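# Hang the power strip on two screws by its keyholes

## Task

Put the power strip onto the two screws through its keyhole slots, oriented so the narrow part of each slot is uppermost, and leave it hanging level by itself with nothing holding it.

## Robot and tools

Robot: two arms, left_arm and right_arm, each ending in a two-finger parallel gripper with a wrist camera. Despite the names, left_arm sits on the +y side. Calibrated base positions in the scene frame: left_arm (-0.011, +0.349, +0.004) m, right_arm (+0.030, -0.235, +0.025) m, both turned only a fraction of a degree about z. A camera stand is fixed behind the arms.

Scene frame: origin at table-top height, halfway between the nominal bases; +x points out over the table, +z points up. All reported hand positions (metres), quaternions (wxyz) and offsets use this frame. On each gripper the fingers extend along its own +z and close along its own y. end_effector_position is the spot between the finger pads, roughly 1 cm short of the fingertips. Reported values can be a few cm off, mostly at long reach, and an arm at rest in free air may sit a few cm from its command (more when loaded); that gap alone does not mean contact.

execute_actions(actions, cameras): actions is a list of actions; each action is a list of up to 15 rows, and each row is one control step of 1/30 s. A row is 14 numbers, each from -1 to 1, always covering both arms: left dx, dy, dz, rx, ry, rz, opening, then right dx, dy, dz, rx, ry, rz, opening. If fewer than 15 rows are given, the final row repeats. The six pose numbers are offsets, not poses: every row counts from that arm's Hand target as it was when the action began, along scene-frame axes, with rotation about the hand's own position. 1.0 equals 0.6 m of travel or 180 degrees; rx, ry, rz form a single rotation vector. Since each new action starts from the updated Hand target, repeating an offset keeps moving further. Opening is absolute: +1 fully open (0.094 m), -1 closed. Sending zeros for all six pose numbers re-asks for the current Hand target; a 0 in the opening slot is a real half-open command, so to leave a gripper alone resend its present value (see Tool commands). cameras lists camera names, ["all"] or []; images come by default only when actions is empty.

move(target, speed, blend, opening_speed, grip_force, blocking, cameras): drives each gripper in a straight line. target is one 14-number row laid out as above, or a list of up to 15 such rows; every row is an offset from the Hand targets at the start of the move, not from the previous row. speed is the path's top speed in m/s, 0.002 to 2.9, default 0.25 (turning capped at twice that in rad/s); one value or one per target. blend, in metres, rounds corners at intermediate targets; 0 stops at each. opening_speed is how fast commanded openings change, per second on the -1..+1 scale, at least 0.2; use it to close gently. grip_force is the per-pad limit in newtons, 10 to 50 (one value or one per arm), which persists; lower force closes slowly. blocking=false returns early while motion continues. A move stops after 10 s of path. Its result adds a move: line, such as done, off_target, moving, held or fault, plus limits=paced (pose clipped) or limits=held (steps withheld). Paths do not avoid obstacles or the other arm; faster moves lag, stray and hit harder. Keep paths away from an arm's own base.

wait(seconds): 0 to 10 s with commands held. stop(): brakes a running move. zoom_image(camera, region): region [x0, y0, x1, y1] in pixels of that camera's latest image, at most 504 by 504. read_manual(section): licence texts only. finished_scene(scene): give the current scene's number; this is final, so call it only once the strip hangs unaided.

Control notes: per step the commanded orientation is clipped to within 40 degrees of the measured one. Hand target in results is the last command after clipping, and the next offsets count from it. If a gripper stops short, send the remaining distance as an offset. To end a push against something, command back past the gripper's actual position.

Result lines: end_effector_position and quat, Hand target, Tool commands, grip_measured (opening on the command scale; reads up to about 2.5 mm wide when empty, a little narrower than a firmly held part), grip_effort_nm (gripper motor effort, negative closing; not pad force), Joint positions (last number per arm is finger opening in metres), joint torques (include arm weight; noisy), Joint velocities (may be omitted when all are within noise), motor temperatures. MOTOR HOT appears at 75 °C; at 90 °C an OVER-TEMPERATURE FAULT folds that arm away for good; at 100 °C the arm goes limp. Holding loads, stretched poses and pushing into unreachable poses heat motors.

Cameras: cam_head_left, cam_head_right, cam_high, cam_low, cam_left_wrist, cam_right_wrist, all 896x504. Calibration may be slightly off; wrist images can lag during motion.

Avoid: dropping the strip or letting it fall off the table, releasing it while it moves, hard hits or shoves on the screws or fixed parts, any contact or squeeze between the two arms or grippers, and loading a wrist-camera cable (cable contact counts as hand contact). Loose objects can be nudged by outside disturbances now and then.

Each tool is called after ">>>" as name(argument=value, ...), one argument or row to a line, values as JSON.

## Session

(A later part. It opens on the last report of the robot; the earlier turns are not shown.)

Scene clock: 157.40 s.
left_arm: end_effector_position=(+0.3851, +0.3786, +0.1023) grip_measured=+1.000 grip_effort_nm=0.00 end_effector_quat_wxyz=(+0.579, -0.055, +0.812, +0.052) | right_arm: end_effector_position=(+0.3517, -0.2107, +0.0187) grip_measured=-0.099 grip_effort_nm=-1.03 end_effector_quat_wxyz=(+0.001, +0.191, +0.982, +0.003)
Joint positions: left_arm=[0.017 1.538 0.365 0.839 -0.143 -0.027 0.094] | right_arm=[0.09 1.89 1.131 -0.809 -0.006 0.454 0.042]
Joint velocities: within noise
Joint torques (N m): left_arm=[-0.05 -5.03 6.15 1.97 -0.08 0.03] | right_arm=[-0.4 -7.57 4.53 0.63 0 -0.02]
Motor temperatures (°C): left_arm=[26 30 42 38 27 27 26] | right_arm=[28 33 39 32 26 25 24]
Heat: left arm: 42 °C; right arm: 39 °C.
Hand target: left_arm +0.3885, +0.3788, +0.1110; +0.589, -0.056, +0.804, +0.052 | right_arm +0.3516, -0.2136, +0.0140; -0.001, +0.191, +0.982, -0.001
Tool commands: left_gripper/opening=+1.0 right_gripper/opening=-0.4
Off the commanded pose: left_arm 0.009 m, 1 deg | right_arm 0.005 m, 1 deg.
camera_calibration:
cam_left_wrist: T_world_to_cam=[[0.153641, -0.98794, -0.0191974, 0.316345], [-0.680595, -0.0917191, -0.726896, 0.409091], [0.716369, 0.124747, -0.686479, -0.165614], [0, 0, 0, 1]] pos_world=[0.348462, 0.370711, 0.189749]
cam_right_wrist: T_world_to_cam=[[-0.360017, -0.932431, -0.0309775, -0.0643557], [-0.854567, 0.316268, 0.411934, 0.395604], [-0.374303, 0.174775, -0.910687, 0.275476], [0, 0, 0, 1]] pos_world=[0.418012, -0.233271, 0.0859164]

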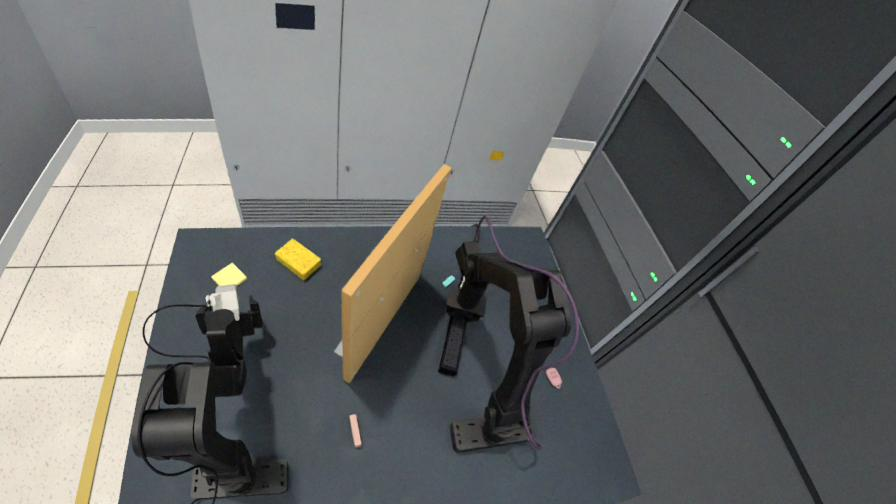

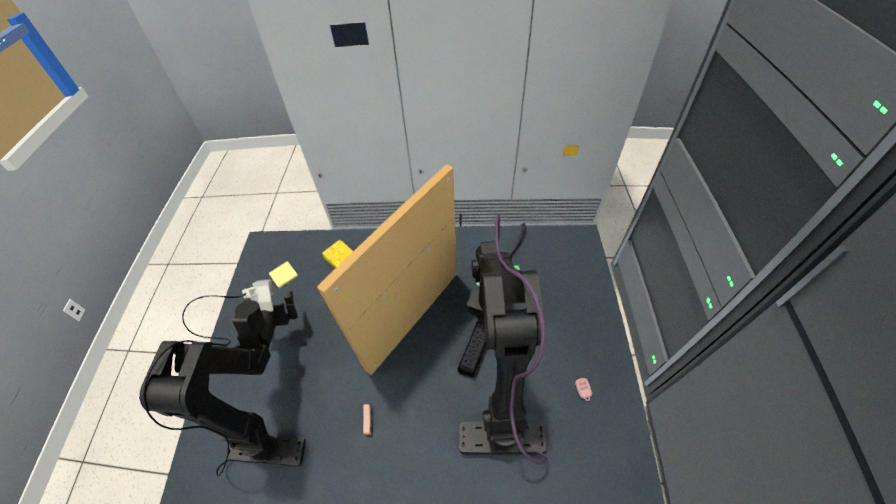

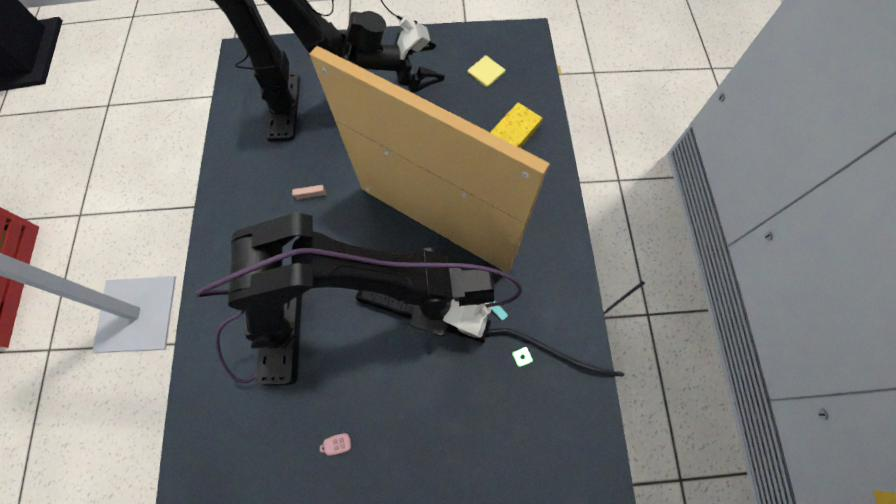

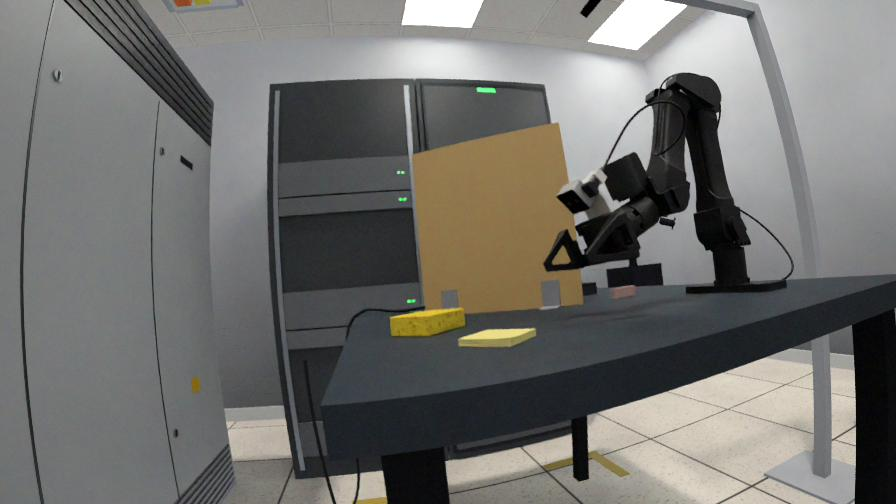

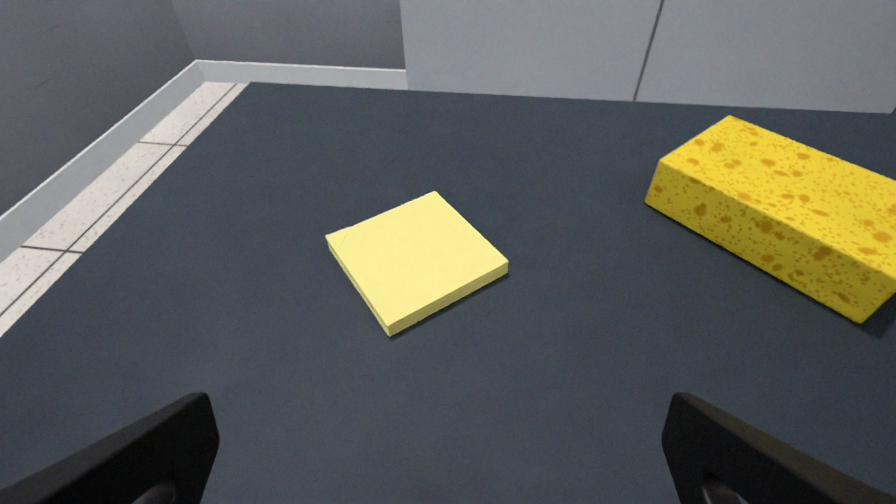

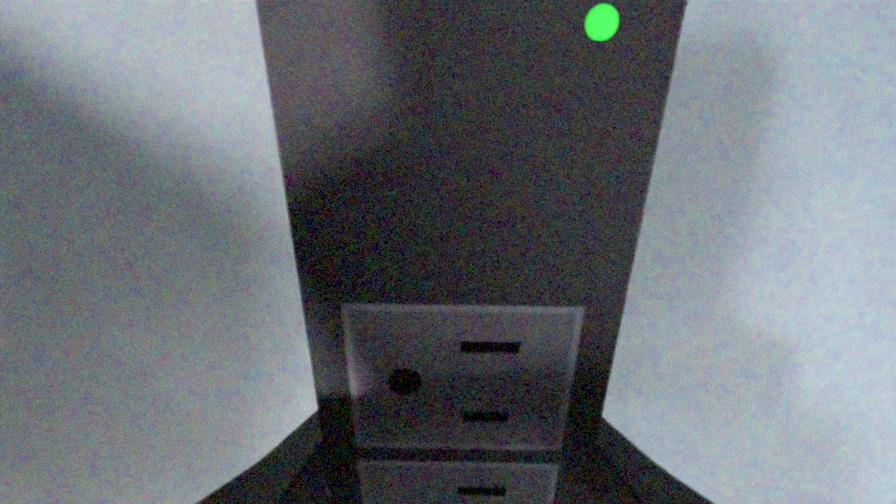

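>>> move(
  target=[
    [0,0,0,0,0,0,1.0,0,0.005,0.25,0,0,0,-0.4],
    [0,0,0,0,0,0,1.0,-0.086,-0.094,0.42,0,0,0.5556,-0.4],
  ],
  speed=[0.1,0.2],
  blend=[0.03,0],
  cameras=["cam_head_right","cam_high","cam_right_wrist"],
)

Scene clock: 170.97 s.
left_arm: end_effector_position=(+0.3851, +0.3786, +0.1023) grip_measured=+1.000 grip_effort_nm=0.00 end_effector_quat_wxyz=(+0.579, -0.055, +0.812, +0.052) | right_arm: end_effector_position=(+0.3120, -0.2805, +0.2476) grip_measured=-0.099 grip_effort_nm=-1.03 end_effector_quat_wxyz=(+0.038, -0.604, +0.793, -0.070)
Joint positions: left_arm=[0.017 1.538 0.365 0.839 -0.143 -0.027 0.094] | right_arm=[-0.114 1.536 1.651 -1.532 0.045 -1.44 0.042]
Joint torques (N m): left_arm=[-0.03 -5.03 6.16 1.96 -0.09 0.03] | right_arm=[0.44 -9.84 7.6 0.3 -0.37 -0.46]
Heat: left arm: 42 °C; right arm: 39 °C.
Hand target: left_arm +0.3885, +0.3788, +0.1110; +0.589, -0.056, +0.804, +0.052 | right_arm +0.2999, -0.2700, +0.2660; +0.000, -0.629, +0.777, -0.001
Off the commanded pose: left_arm 0.009 m, 1 deg | right_arm 0.024 m, 10 deg.
joint sent to its limit (right arm) — joint 4 (wrist pitch), lower limit. The joint targets are off in orientation, not in position.
move: off_target (right_arm)
camera_calibration:
cam_right_wrist: T_world_to_cam=[[0.959921, -0.246421, 0.133519, -0.396721], [-0.280164, -0.856739, 0.433021, -0.223995], [0.00768521, -0.453073, -0.89144, 0.181202], [0, 0, 0, 1]] pos_world=[0.316673, -0.207567, 0.311495]
Images, in order (width x height): cam_head_right 896x504, cam_high 896x504, cam_right_wrist 896x504.

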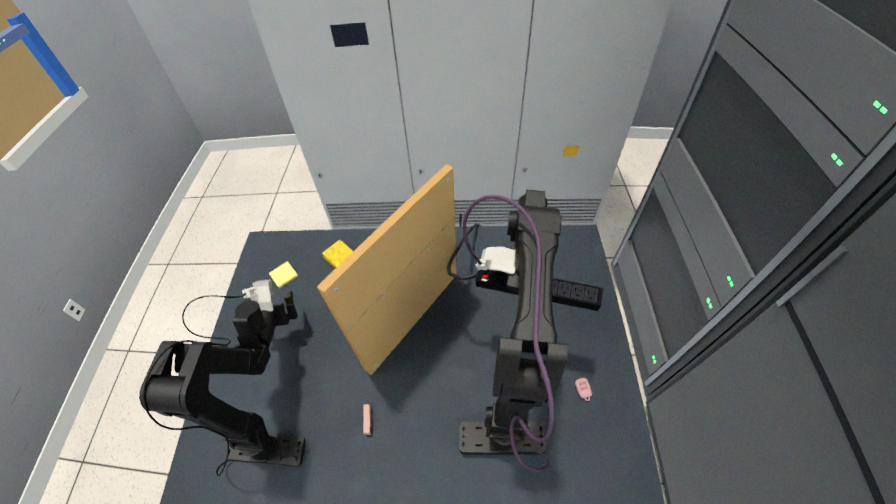

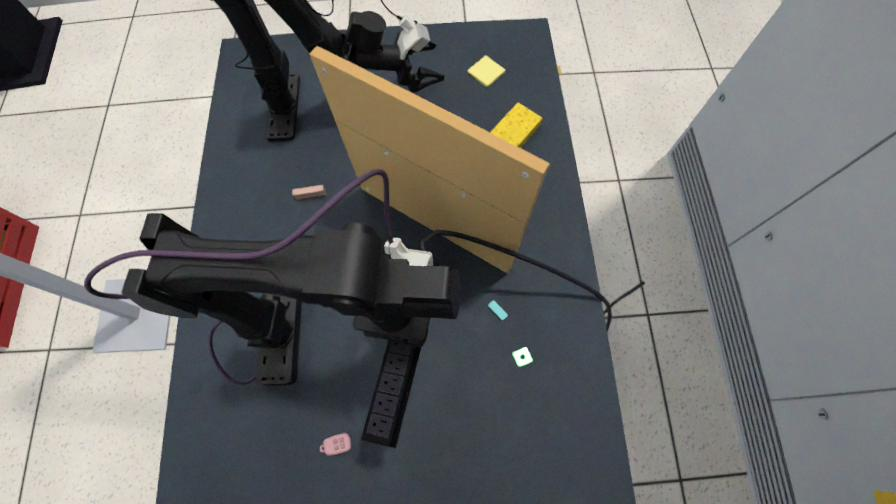

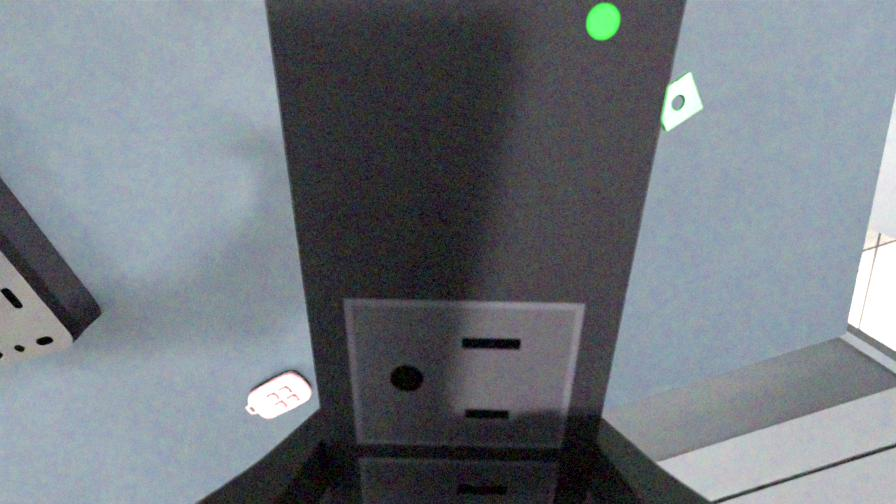

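>>> move(
  target=[0,0,0,0,0,0,1.0,0.0,0.2917,0.165,0.188,-0.4883,0.2854,-0.4],
  speed=0.2,
  cameras=["cam_head_left","cam_head_right","cam_high","cam_right_wrist"],
)

Scene clock: 178.30 s.
left_arm: end_effector_position=(+0.3851, +0.3786, +0.1023) grip_measured=+1.000 grip_effort_nm=0.00 end_effector_quat_wxyz=(+0.579, -0.055, +0.812, +0.052) | right_arm: end_effector_position=(+0.3194, -0.1524, +0.3088) grip_measured=-0.100 grip_effort_nm=-1.03 end_effector_quat_wxyz=(-0.555, +0.707, -0.348, +0.268)
Joint positions: left_arm=[0.017 1.538 0.365 0.839 -0.143 -0.027 0.094] | right_arm=[-0.149 0.813 0.737 -0.277 -0.801 -1.823 0.042]
Joint torques (N m): left_arm=[-0.03 -5.04 6.15 1.97 -0.08 0.03] | right_arm=[4.67 -2.58 8.29 3.5 -2.56 1]
Heat: left arm: 42 °C; right arm: 39 °C.
Hand target: left_arm +0.3885, +0.3788, +0.1110; +0.589, -0.056, +0.804, +0.052 | right_arm +0.3000, -0.0950, +0.3650; -0.673, +0.672, -0.218, +0.218
Off the commanded pose: left_arm 0.009 m, 1 deg | right_arm 0.083 m, 21 deg.
move: off_target (right_arm)
camera_calibration:
cam_right_wrist: T_world_to_cam=[[0.201969, 0.169998, 0.964525, -0.33154], [0.248598, -0.961465, 0.117403, -0.226043], [0.947316, 0.216067, -0.236447, -0.106556], [0, 0, 0, 1]] pos_world=[0.224097, -0.137947, 0.321122]
Images, in order (width x height): cam_head_left 896x504, cam_head_right 896x504, cam_high 896x504, cam_right_wrist 896x504.

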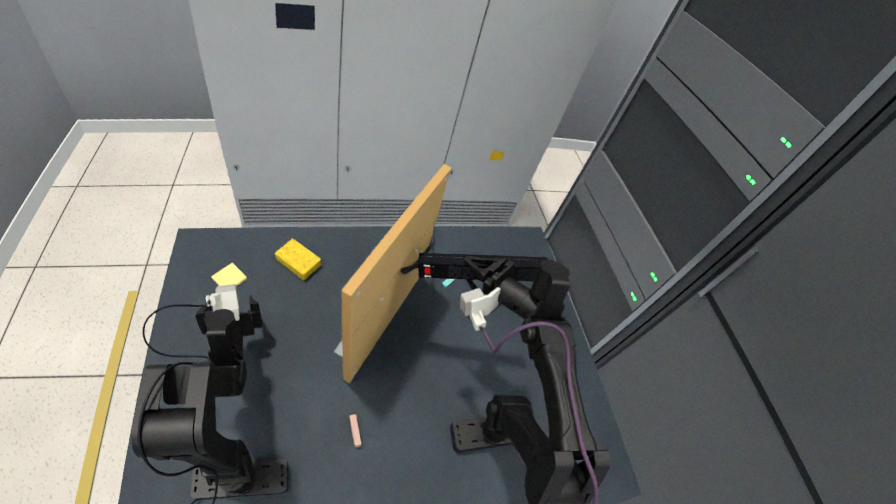

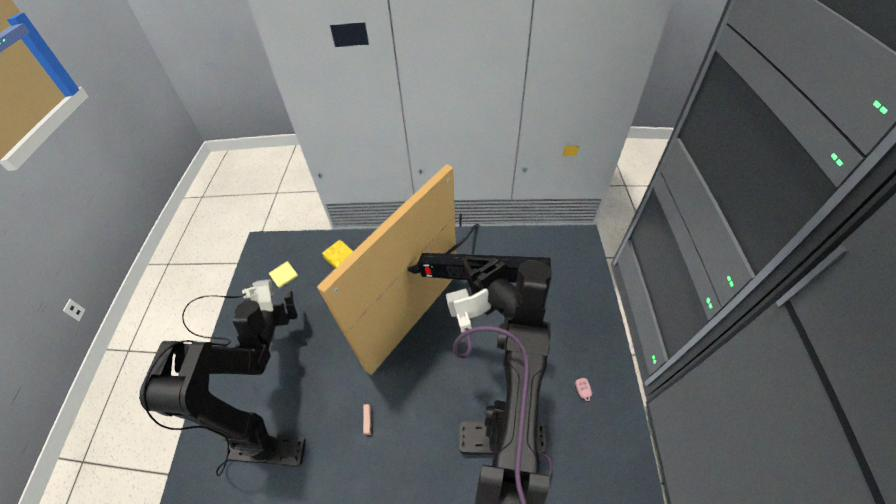

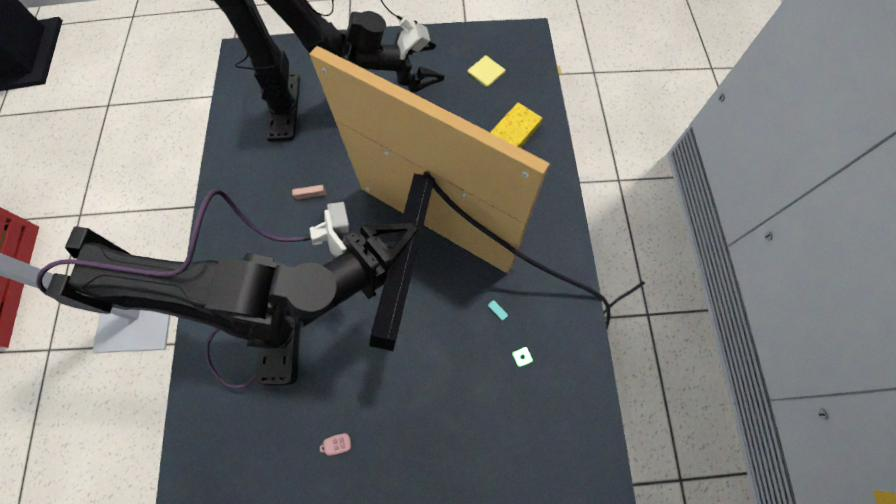

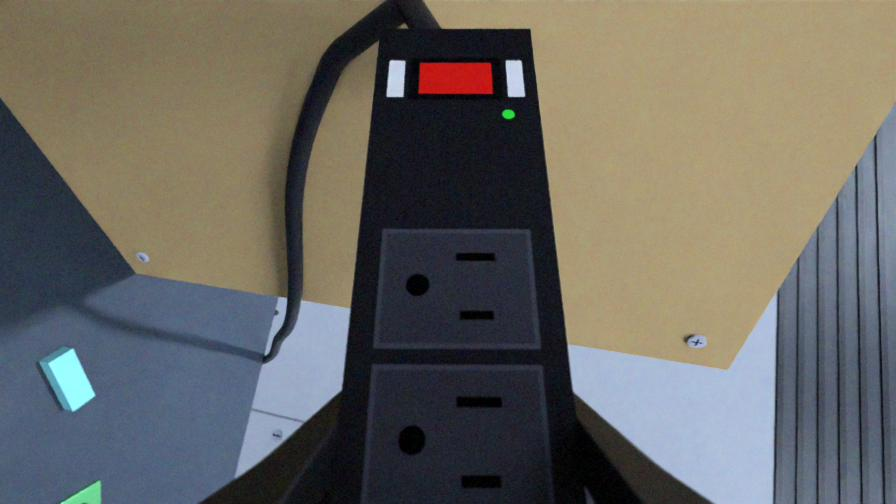

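>>> move(
  target=[
    [0,0,0,0,0,0,1.0,0.0167,-0.2417,-0.0583,0.1119,0.1208,-0.1206,-0.4],
    [0,0,0,0,0,0,1.0,0.0667,-0.2583,-0.325,0.3729,0.4026,-0.4019,-0.4],
  ],
  speed=0.25,
  blend=[0.03,0],
  cameras=["cam_head_right","cam_high","cam_right_wrist"],
)

Scene clock: 195.80 s.
left_arm: end_effector_position=(+0.3851, +0.3786, +0.1023) grip_measured=+1.000 grip_effort_nm=0.00 end_effector_quat_wxyz=(+0.579, -0.055, +0.812, +0.052) | right_arm: end_effector_position=(+0.3255, -0.2485, +0.1453) grip_measured=-0.100 grip_effort_nm=-1.03 end_effector_quat_wxyz=(+0.388, -0.003, +0.921, +0.004)
Joint positions: left_arm=[0.017 1.538 0.365 0.839 -0.143 -0.027 0.094] | right_arm=[-0.075 0.956 0.562 -0.382 -0.077 -0.069 0.042]
Joint torques (N m): left_arm=[-0.03 -5.03 6.13 1.97 -0.08 0.03] | right_arm=[0.36 -2.07 10.77 1.92 0 0.11]
Motor temperatures (°C): left_arm=[26 30 42 39 27 27 26] | right_arm=[29 32 41 37 31 26 25]
Heat: left arm: 42 °C; right arm: 41 °C.
Hand target: left_arm +0.3885, +0.3788, +0.1110; +0.589, -0.056, +0.804, +0.052 | right_arm +0.3399, -0.2499, +0.1700; +0.421, +0.000, +0.907, +0.000
Off the commanded pose: left_arm 0.009 m, 1 deg | right_arm 0.029 m, 4 deg.
move: off_target (right_arm)
camera_calibration:
cam_right_wrist: T_world_to_cam=[[0.0364106, -0.999283, -0.0103783, -0.253833], [-0.930924, -0.0301397, -0.363967, 0.384567], [0.363393, 0.0229137, -0.931354, 0.112693], [0, 0, 0, 1]] pos_world=[0.326293, -0.244642, 0.242293]
Images, in order (width x height): cam_head_right 896x504, cam_high 896x504, cam_right_wrist 896x504.

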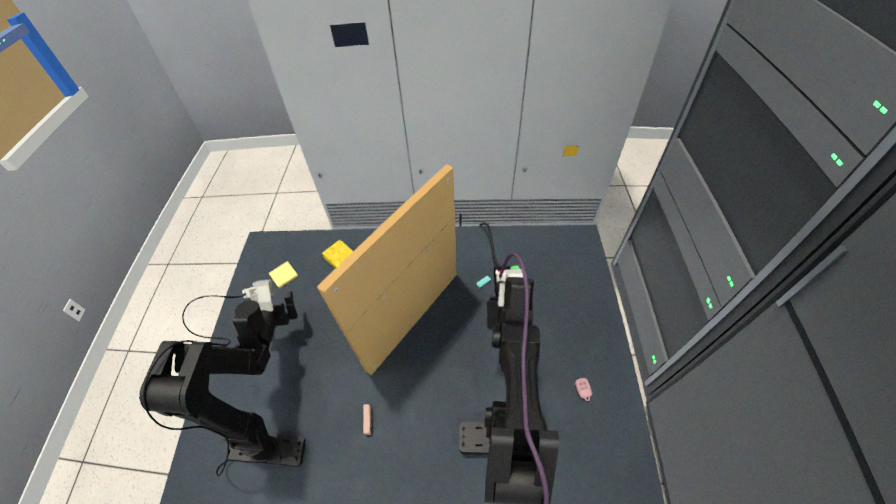

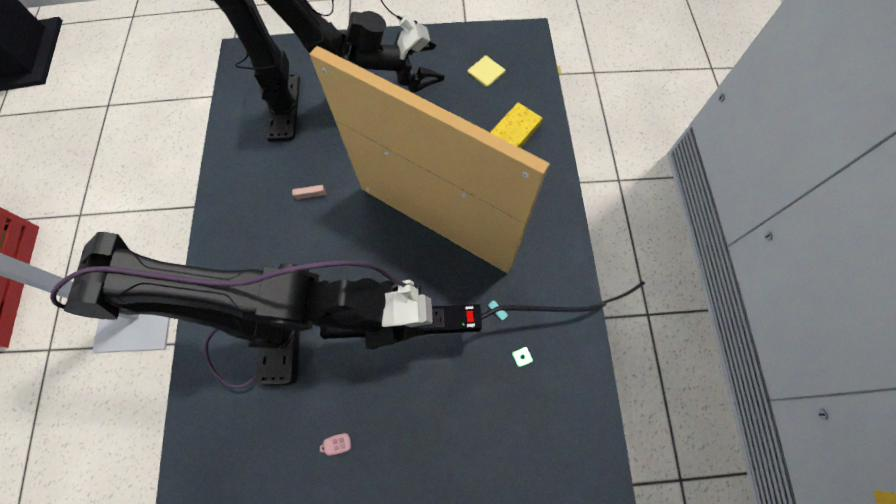

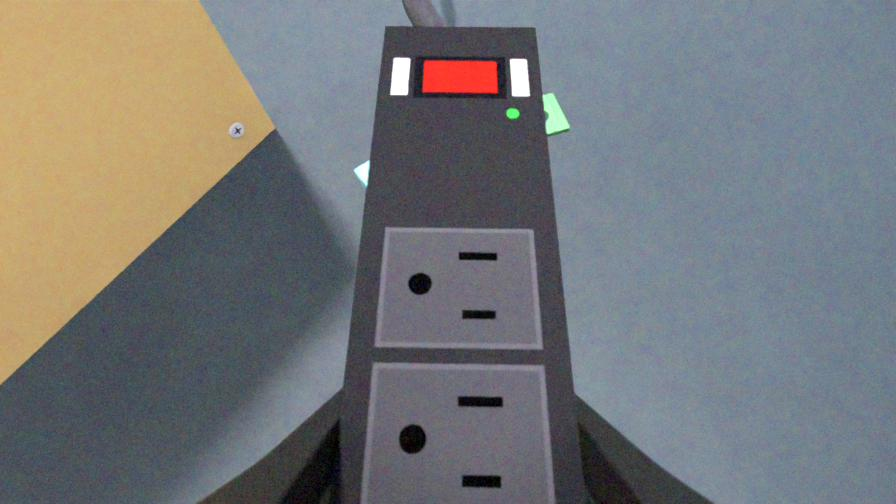

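>>> move(
  target=[
    [-0.05,-0.1,0.3667,-0.0418,-0.0674,-0.21,1.0,0.0168,0.0583,0.2333,0.302,-0.0531,-0.0373,-0.4],
    [-0.1842,-0.4147,0.58,-0.0836,-0.1348,-0.4197,1.0,0.0335,0.1165,0.4667,0.604,-0.1062,-0.0745,-0.4],
  ],
  speed=0.25,
  blend=[0.05,0],
  cameras=["cam_head_left","cam_head_right","cam_high","cam_left_wrist","cam_right_wrist"],
)

Scene clock: 210.57 s.
left_arm: end_effector_position=(+0.2815, +0.1319, +0.4405) grip_measured=+1.000 grip_effort_nm=0.00 end_effector_quat_wxyz=(+0.618, +0.357, +0.556, -0.426) | right_arm: end_effector_position=(+0.3664, -0.1802, +0.3880) grip_measured=-0.099 grip_effort_nm=-1.03 end_effector_quat_wxyz=(+0.309, +0.503, +0.485, +0.645)
Joint positions: left_arm=[-0.224 1.149 1.065 0.298 0.929 -0.206 0.094] | right_arm=[0.003 0.85 0.771 0.104 -0.339 1.936 0.042]
Joint torques (N m): left_arm=[-0.65 -2.67 10.76 1.74 -0.11 -0.05] | right_arm=[0.64 -3.67 10.02 3.5 0.09 -0.16]
Heat: left arm: 43 °C; right arm: 42 °C.
Hand target: left_arm +0.2780, +0.1300, +0.4590; +0.630, +0.364, +0.538, -0.426 | right_arm +0.3600, -0.1799, +0.4502; +0.366, +0.429, +0.453, +0.690
Off the commanded pose: left_arm 0.019 m, 3 deg | right_arm 0.062 m, 12 deg.
move: off_target (left_arm, right_arm)
camera_calibration:
cam_left_wrist: T_world_to_cam=[[-0.922261, -0.384785, 0.0370873, 0.29356], [-0.146215, 0.258413, -0.954905, 0.465541], [0.35785, -0.886094, -0.294586, 0.233278], [0, 0, 0, 1]] pos_world=[0.255329, 0.199362, 0.502381]
cam_right_wrist: T_world_to_cam=[[-0.0621352, 0.331782, -0.941308, 0.452661], [-0.669732, 0.685406, 0.285793, 0.294159], [0.739999, 0.648182, 0.179617, -0.133979], [0, 0, 0, 1]] pos_world=[0.324278, -0.26496, 0.366089]
Images, in order (width x height): cam_head_left 896x504, cam_head_right 896x504, cam_high 896x504, cam_left_wrist 896x504, cam_right_wrist 896x504.

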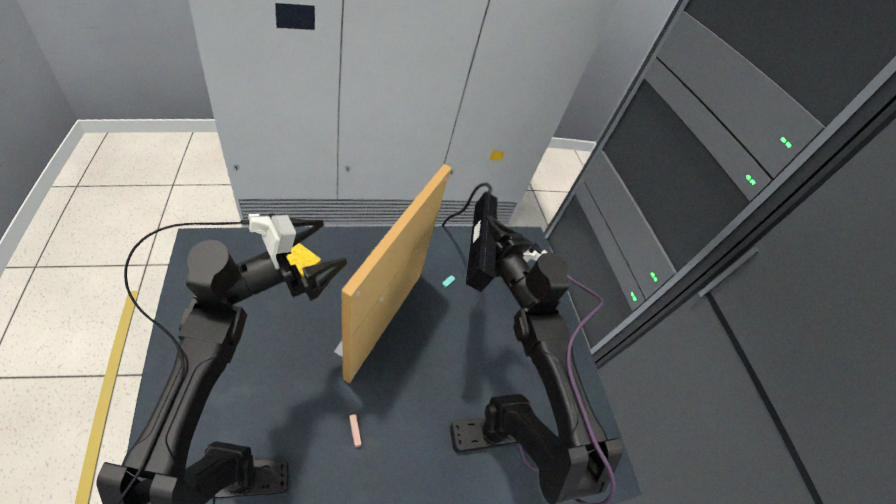

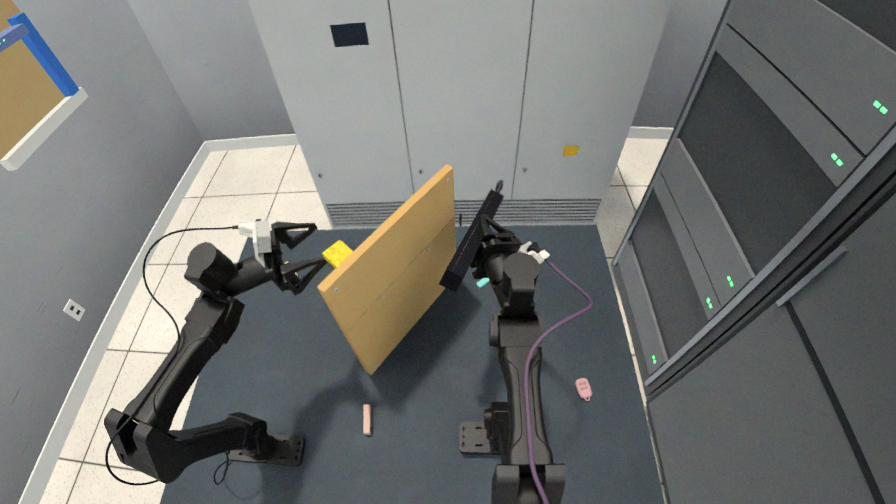

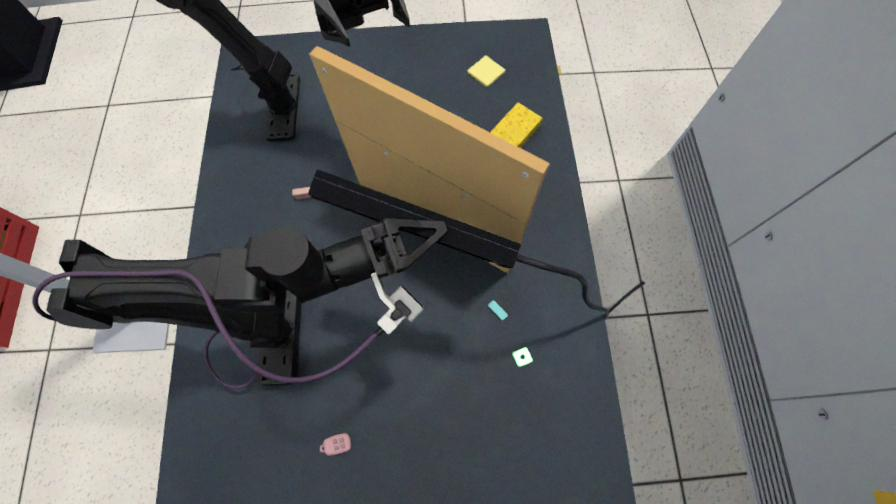

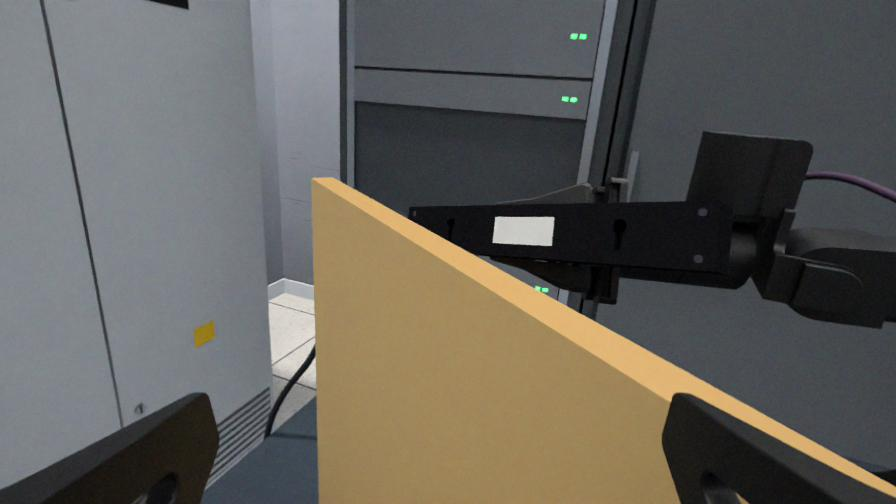

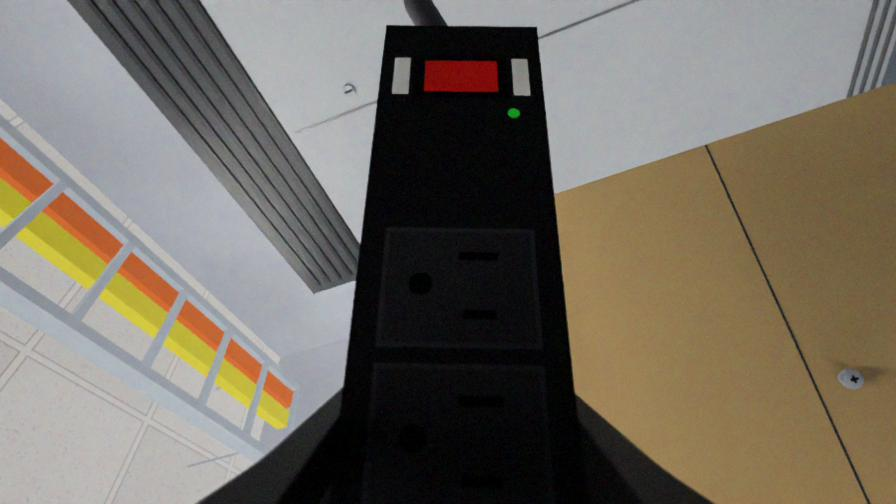

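>>> zoom_image(
  camera="cam_left_wrist",
  region=[400, 190, 740, 290],
)

>>> zoom_image(
  camera="cam_left_wrist",
  region=[580, 200, 660, 270],
)

Scaled by 1.482 from the camera's 896x504 image, which has a finer 1280x720 frame.

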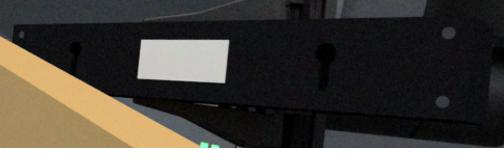

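Scaled by 6.300 from the camera's 896x504 image, which has a finer 1280x720 frame.

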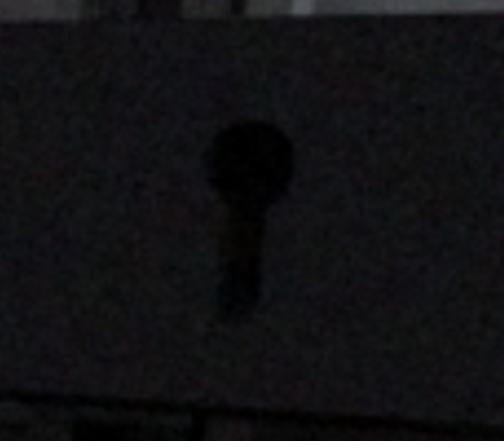

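>>> move(
  target=[
    [0.1342,0.3147,-0.2133,0.0418,0.0674,0.21,1.0,-0.025,-0.067,-0.296,-0.2967,0.073,0.0098,-0.4],
    [0.1842,0.4147,-0.58,0.0836,0.1348,0.4197,1.0,-0.05,-0.1333,-0.592,-0.5933,0.1459,0.0196,-0.4],
  ],
  speed=0.28,
  blend=[0.05,0],
  cameras=["cam_head_right","cam_high","cam_right_wrist"],
)

Scene clock: 233.83 s.
left_arm: end_effector_position=(+0.3895, +0.3794, +0.1138) grip_measured=+1.000 grip_effort_nm=0.00 end_effector_quat_wxyz=(+0.589, -0.051, +0.805, +0.052) | right_arm: end_effector_position=(+0.3226, -0.2585, +0.0868) grip_measured=-0.099 grip_effort_nm=-1.03 end_effector_quat_wxyz=(+0.422, +0.076, +0.903, -0.035)
Joint positions: left_arm=[0.024 1.518 0.384 0.824 -0.132 -0.018 0.094] | right_arm=[0.012 1.013 0.279 0.032 0.122 0.104 0.042]
Joint torques (N m): left_arm=[-0.66 -3.6 4.9 2.1 -0.17 -0.08] | right_arm=[0.32 -1.63 5.57 2.3 0.16 0.04]
Heat: left arm: 42 °C; right arm: 43 °C.
Hand target: left_arm +0.3885, +0.3788, +0.1110; +0.589, -0.056, +0.804, +0.052 | right_arm +0.3299, -0.2600, +0.0949; +0.445, +0.078, +0.891, -0.039
Off the commanded pose: left_arm 0.003 m, 1 deg | right_arm 0.011 m, 3 deg.
move: off_target (right_arm)
camera_calibration:
cam_right_wrist: T_world_to_cam=[[-0.13878, -0.990313, -0.00449165, -0.205938], [-0.89158, 0.126915, -0.434715, 0.394258], [0.431074, -0.056325, -0.900557, 0.0146217], [0, 0, 0, 1]] pos_world=[0.31663, -0.253157, 0.183633]
Images, in order (width x height): cam_head_right 896x504, cam_high 896x504, cam_right_wrist 896x504.

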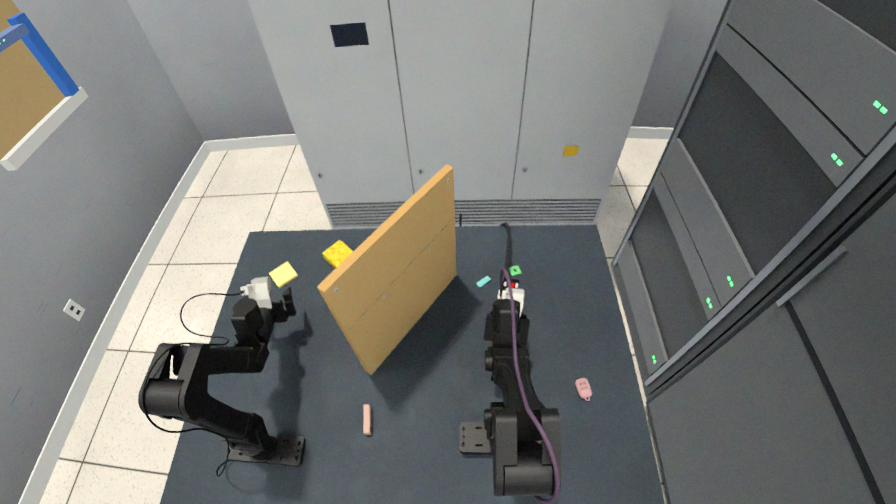

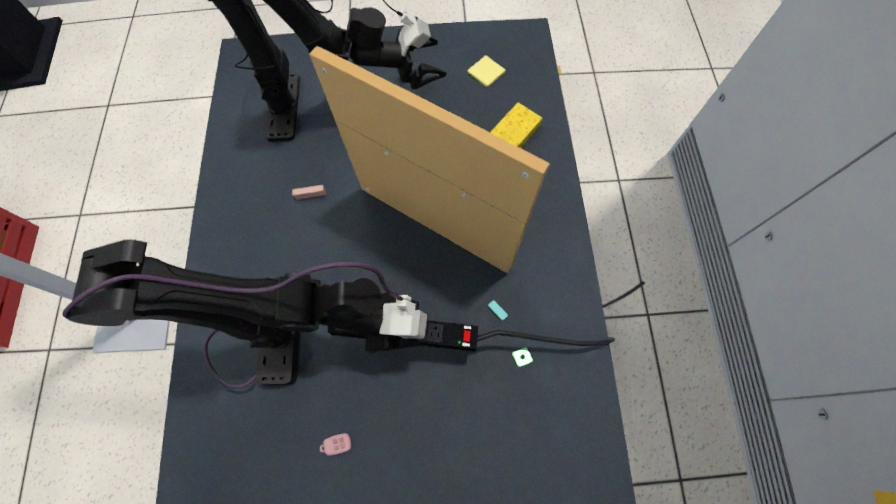

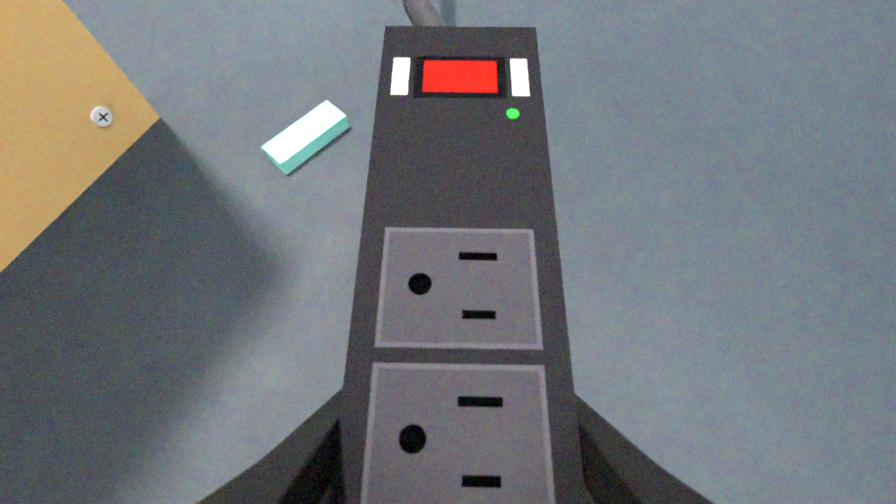

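>>> move(
  target=[0,0,0,0,0,0,1.0,0,0,-0.1,0,0,0,-0.4],
  speed=0.08,
)

Scene clock: 236.03 s.
left_arm: end_effector_position=(+0.3896, +0.3795, +0.1139) grip_measured=+1.000 grip_effort_nm=0.00 end_effector_quat_wxyz=(+0.589, -0.051, +0.805, +0.052) | right_arm: end_effector_position=(+0.3257, -0.2588, +0.0292) grip_measured=-0.099 grip_effort_nm=-1.03 end_effector_quat_wxyz=(+0.428, +0.076, +0.900, -0.036)
Joint positions: left_arm=[0.024 1.518 0.384 0.825 -0.132 -0.018 0.094] | right_arm=[0.012 1.389 0.125 0.575 0.123 0.103 0.042]
Joint torques (N m): left_arm=[-0.65 -3.6 4.89 2.11 -0.2 -0.08] | right_arm=[0.24 -2.56 3.62 2.32 0.16 0.03]
Heat: left arm: 42 °C; right arm: 42 °C.
Hand target: left_arm +0.3885, +0.3788, +0.1110; +0.589, -0.056, +0.804, +0.052 | right_arm +0.3299, -0.2600, +0.0349; +0.445, +0.078, +0.891, -0.039
Off the commanded pose: left_arm 0.003 m, 1 deg | right_arm 0.007 m, 2 deg.
move: done

>>> move(
  target=[
    [0,0,0,0,0,0,1.0,0,0,-0.012,0,0,0,-0.4],
    [0,0,0,0,0,0,1.0,0,0,-0.010,0,0,0,0.35],
  ],
  speed=0.05,
  opening_speed=0.6,
  cameras=["cam_right_wrist","cam_high"],
)

Scene clock: 239.07 s.
left_arm: end_effector_position=(+0.3896, +0.3795, +0.1139) grip_measured=+1.000 grip_effort_nm=0.00 end_effector_quat_wxyz=(+0.589, -0.051, +0.805, +0.052) | right_arm: end_effector_position=(+0.3276, -0.2590, +0.0243) grip_measured=+0.348 grip_effort_nm=0.08 end_effector_quat_wxyz=(+0.434, +0.076, +0.897, -0.036)
Joint positions: left_arm=[0.024 1.518 0.384 0.825 -0.132 -0.018 0.094] | right_arm=[0.012 1.457 0.112 0.668 0.124 0.102 0.063]
Joint torques (N m): left_arm=[-0.65 -3.62 4.89 2.11 -0.21 -0.07] | right_arm=[0.25 -3.55 3.32 2.11 0.11 0.05]
Heat: left arm: 42 °C; right arm: 42 °C.
Hand target: left_arm +0.3885, +0.3788, +0.1110; +0.589, -0.056, +0.804, +0.052 | right_arm +0.3300, -0.2600, +0.0289; +0.445, +0.078, +0.891, -0.039
Off the commanded pose: left_arm 0.003 m, 1 deg | right_arm 0.005 m, 1 deg.
move: done
camera_calibration:
cam_right_wrist: T_world_to_cam=[[-0.139517, -0.990208, -0.00473721, -0.20575], [-0.880338, 0.126224, -0.457245, 0.368455], [0.453366, -0.0596231, -0.889328, -0.0522988], [0, 0, 0, 1]] pos_world=[0.31937, -0.253361, 0.120989]
Images, in order (width x height): cam_high 896x504, cam_right_wrist 896x504.

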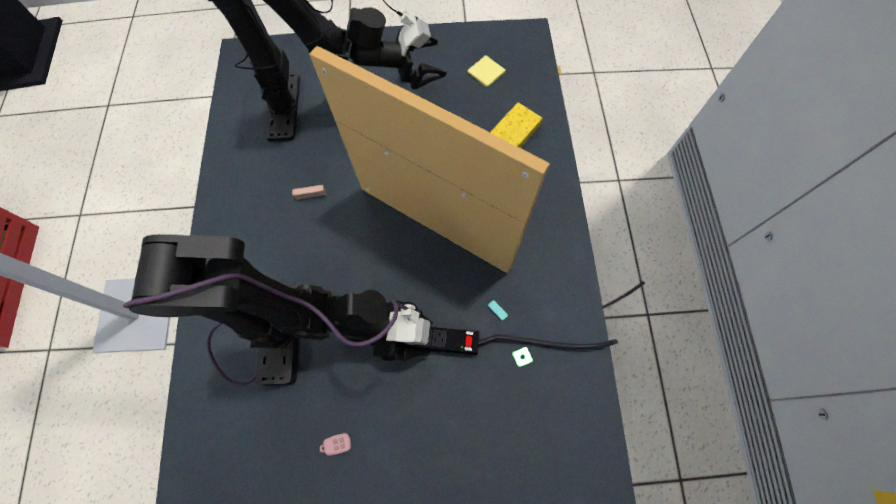

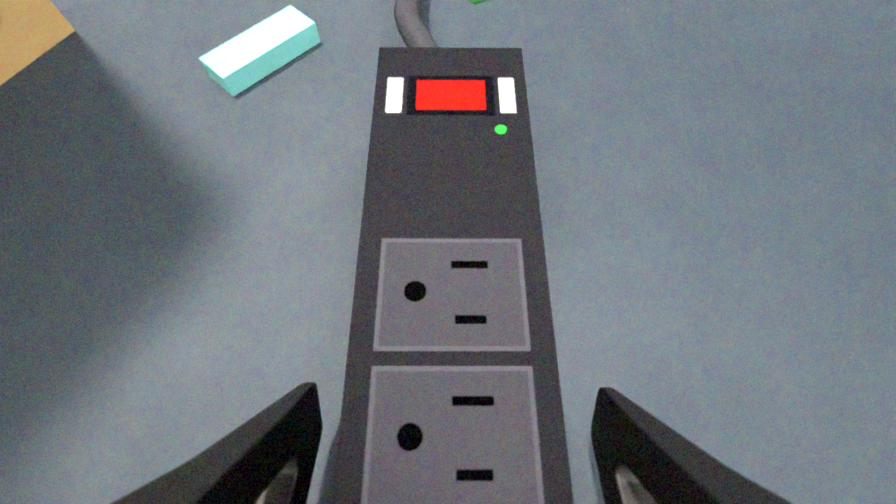

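>>> move(
  target=[0,0,0,0,0,0,1.0,-0.005,0.0017,0.13,0.0502,0.2906,0.0021,1.0],
  speed=0.22,
  cameras=["cam_right_wrist","cam_high"],
)

Scene clock: 244.70 s.
left_arm: end_effector_position=(+0.3896, +0.3795, +0.1139) grip_measured=+1.000 grip_effort_nm=0.00 end_effector_quat_wxyz=(+0.589, -0.051, +0.805, +0.052) | right_arm: end_effector_position=(+0.3224, -0.2584, +0.1039) grip_measured=+0.998 grip_effort_nm=0.08 end_effector_quat_wxyz=(+0.000, +0.083, +0.997, -0.004)
Joint positions: left_arm=[0.024 1.518 0.384 0.825 -0.132 -0.018 0.094] | right_arm=[-0.057 1.672 1.226 -1.125 0.009 0.09 0.094]
Joint torques (N m): left_arm=[-0.65 -3.62 4.9 2.11 -0.2 -0.08] | right_arm=[-0.32 -5.87 7.62 0.37 -0.06 -0.02]
Heat: left arm: 41 °C; right arm: 41 °C.
Hand target: left_arm +0.3885, +0.3788, +0.1110; +0.589, -0.056, +0.804, +0.052 | right_arm +0.3270, -0.2590, +0.1069; +0.000, +0.083, +0.997, +0.000
Off the commanded pose: left_arm 0.003 m, 1 deg | right_arm 0.006 m, 0 deg.
move: done
camera_calibration:
cam_right_wrist: T_world_to_cam=[[-0.150419, -0.988505, -0.0152341, -0.20052], [-0.901554, 0.130832, 0.412412, 0.317802], [-0.405678, 0.0757689, -0.91087, 0.335055], [0, 0, 0, 1]] pos_world=[0.392278, -0.265181, 0.171072]
Images, in order (width x height): cam_high 896x504, cam_right_wrist 896x504.

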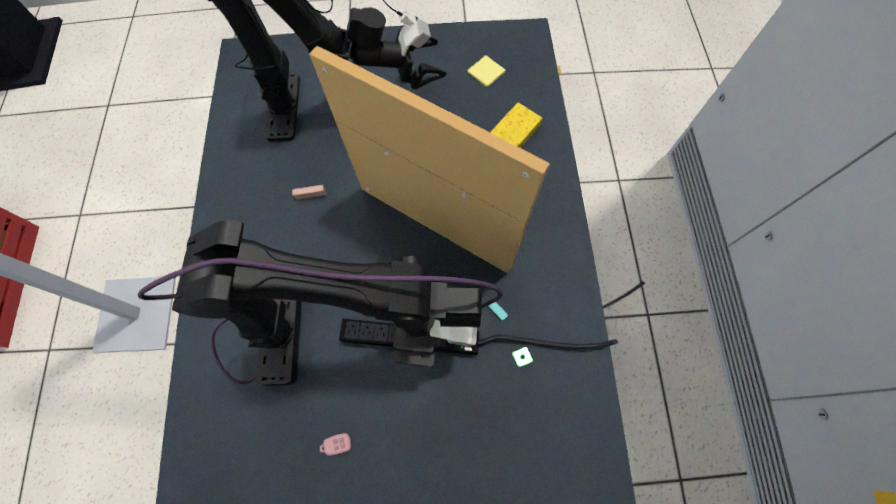

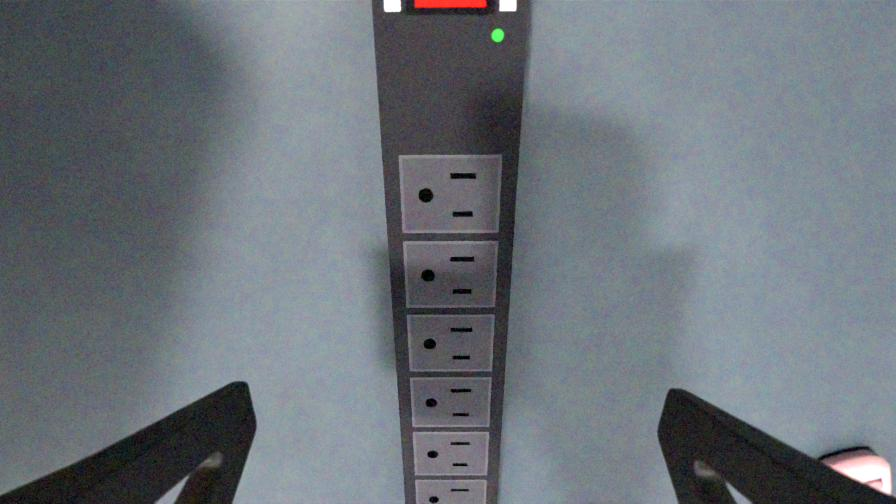

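>>> move(
  target=[
    [0,0,0,0,0,0,1.0,0.002,0.002,-0.12,0,0,0,1.0],
    [0,0,0,0,0,0,1.0,0.002,0.002,-0.155,0,0,0,1.0],
  ],
  speed=[0.15,0.06],
  blend=[0.01,0],
)

Scene clock: 248.50 s.
left_arm: end_effector_position=(+0.3896, +0.3795, +0.1139) grip_measured=+1.000 grip_effort_nm=0.00 end_effector_quat_wxyz=(+0.589, -0.051, +0.805, +0.052) | right_arm: end_effector_position=(+0.3279, -0.2589, +0.0196) grip_measured=+0.998 grip_effort_nm=0.08 end_effector_quat_wxyz=(+0.001, +0.083, +0.997, -0.004)
Joint positions: left_arm=[0.024 1.518 0.384 0.825 -0.132 -0.018 0.094] | right_arm=[-0.057 1.809 1.028 -0.788 0.009 0.09 0.094]
Joint torques (N m): left_arm=[-0.66 -3.6 4.9 2.11 -0.21 -0.08] | right_arm=[-0.03 -6.64 4.22 0.7 -0.1 0.02]
Heat: left arm: 41 °C; right arm: 41 °C.
Hand target: left_arm +0.3885, +0.3788, +0.1110; +0.589, -0.056, +0.804, +0.052 | right_arm +0.3281, -0.2578, +0.0139; -0.001, +0.083, +0.997, +0.000
Off the commanded pose: left_arm 0.003 m, 1 deg | right_arm 0.006 m, 0 deg.
move: done


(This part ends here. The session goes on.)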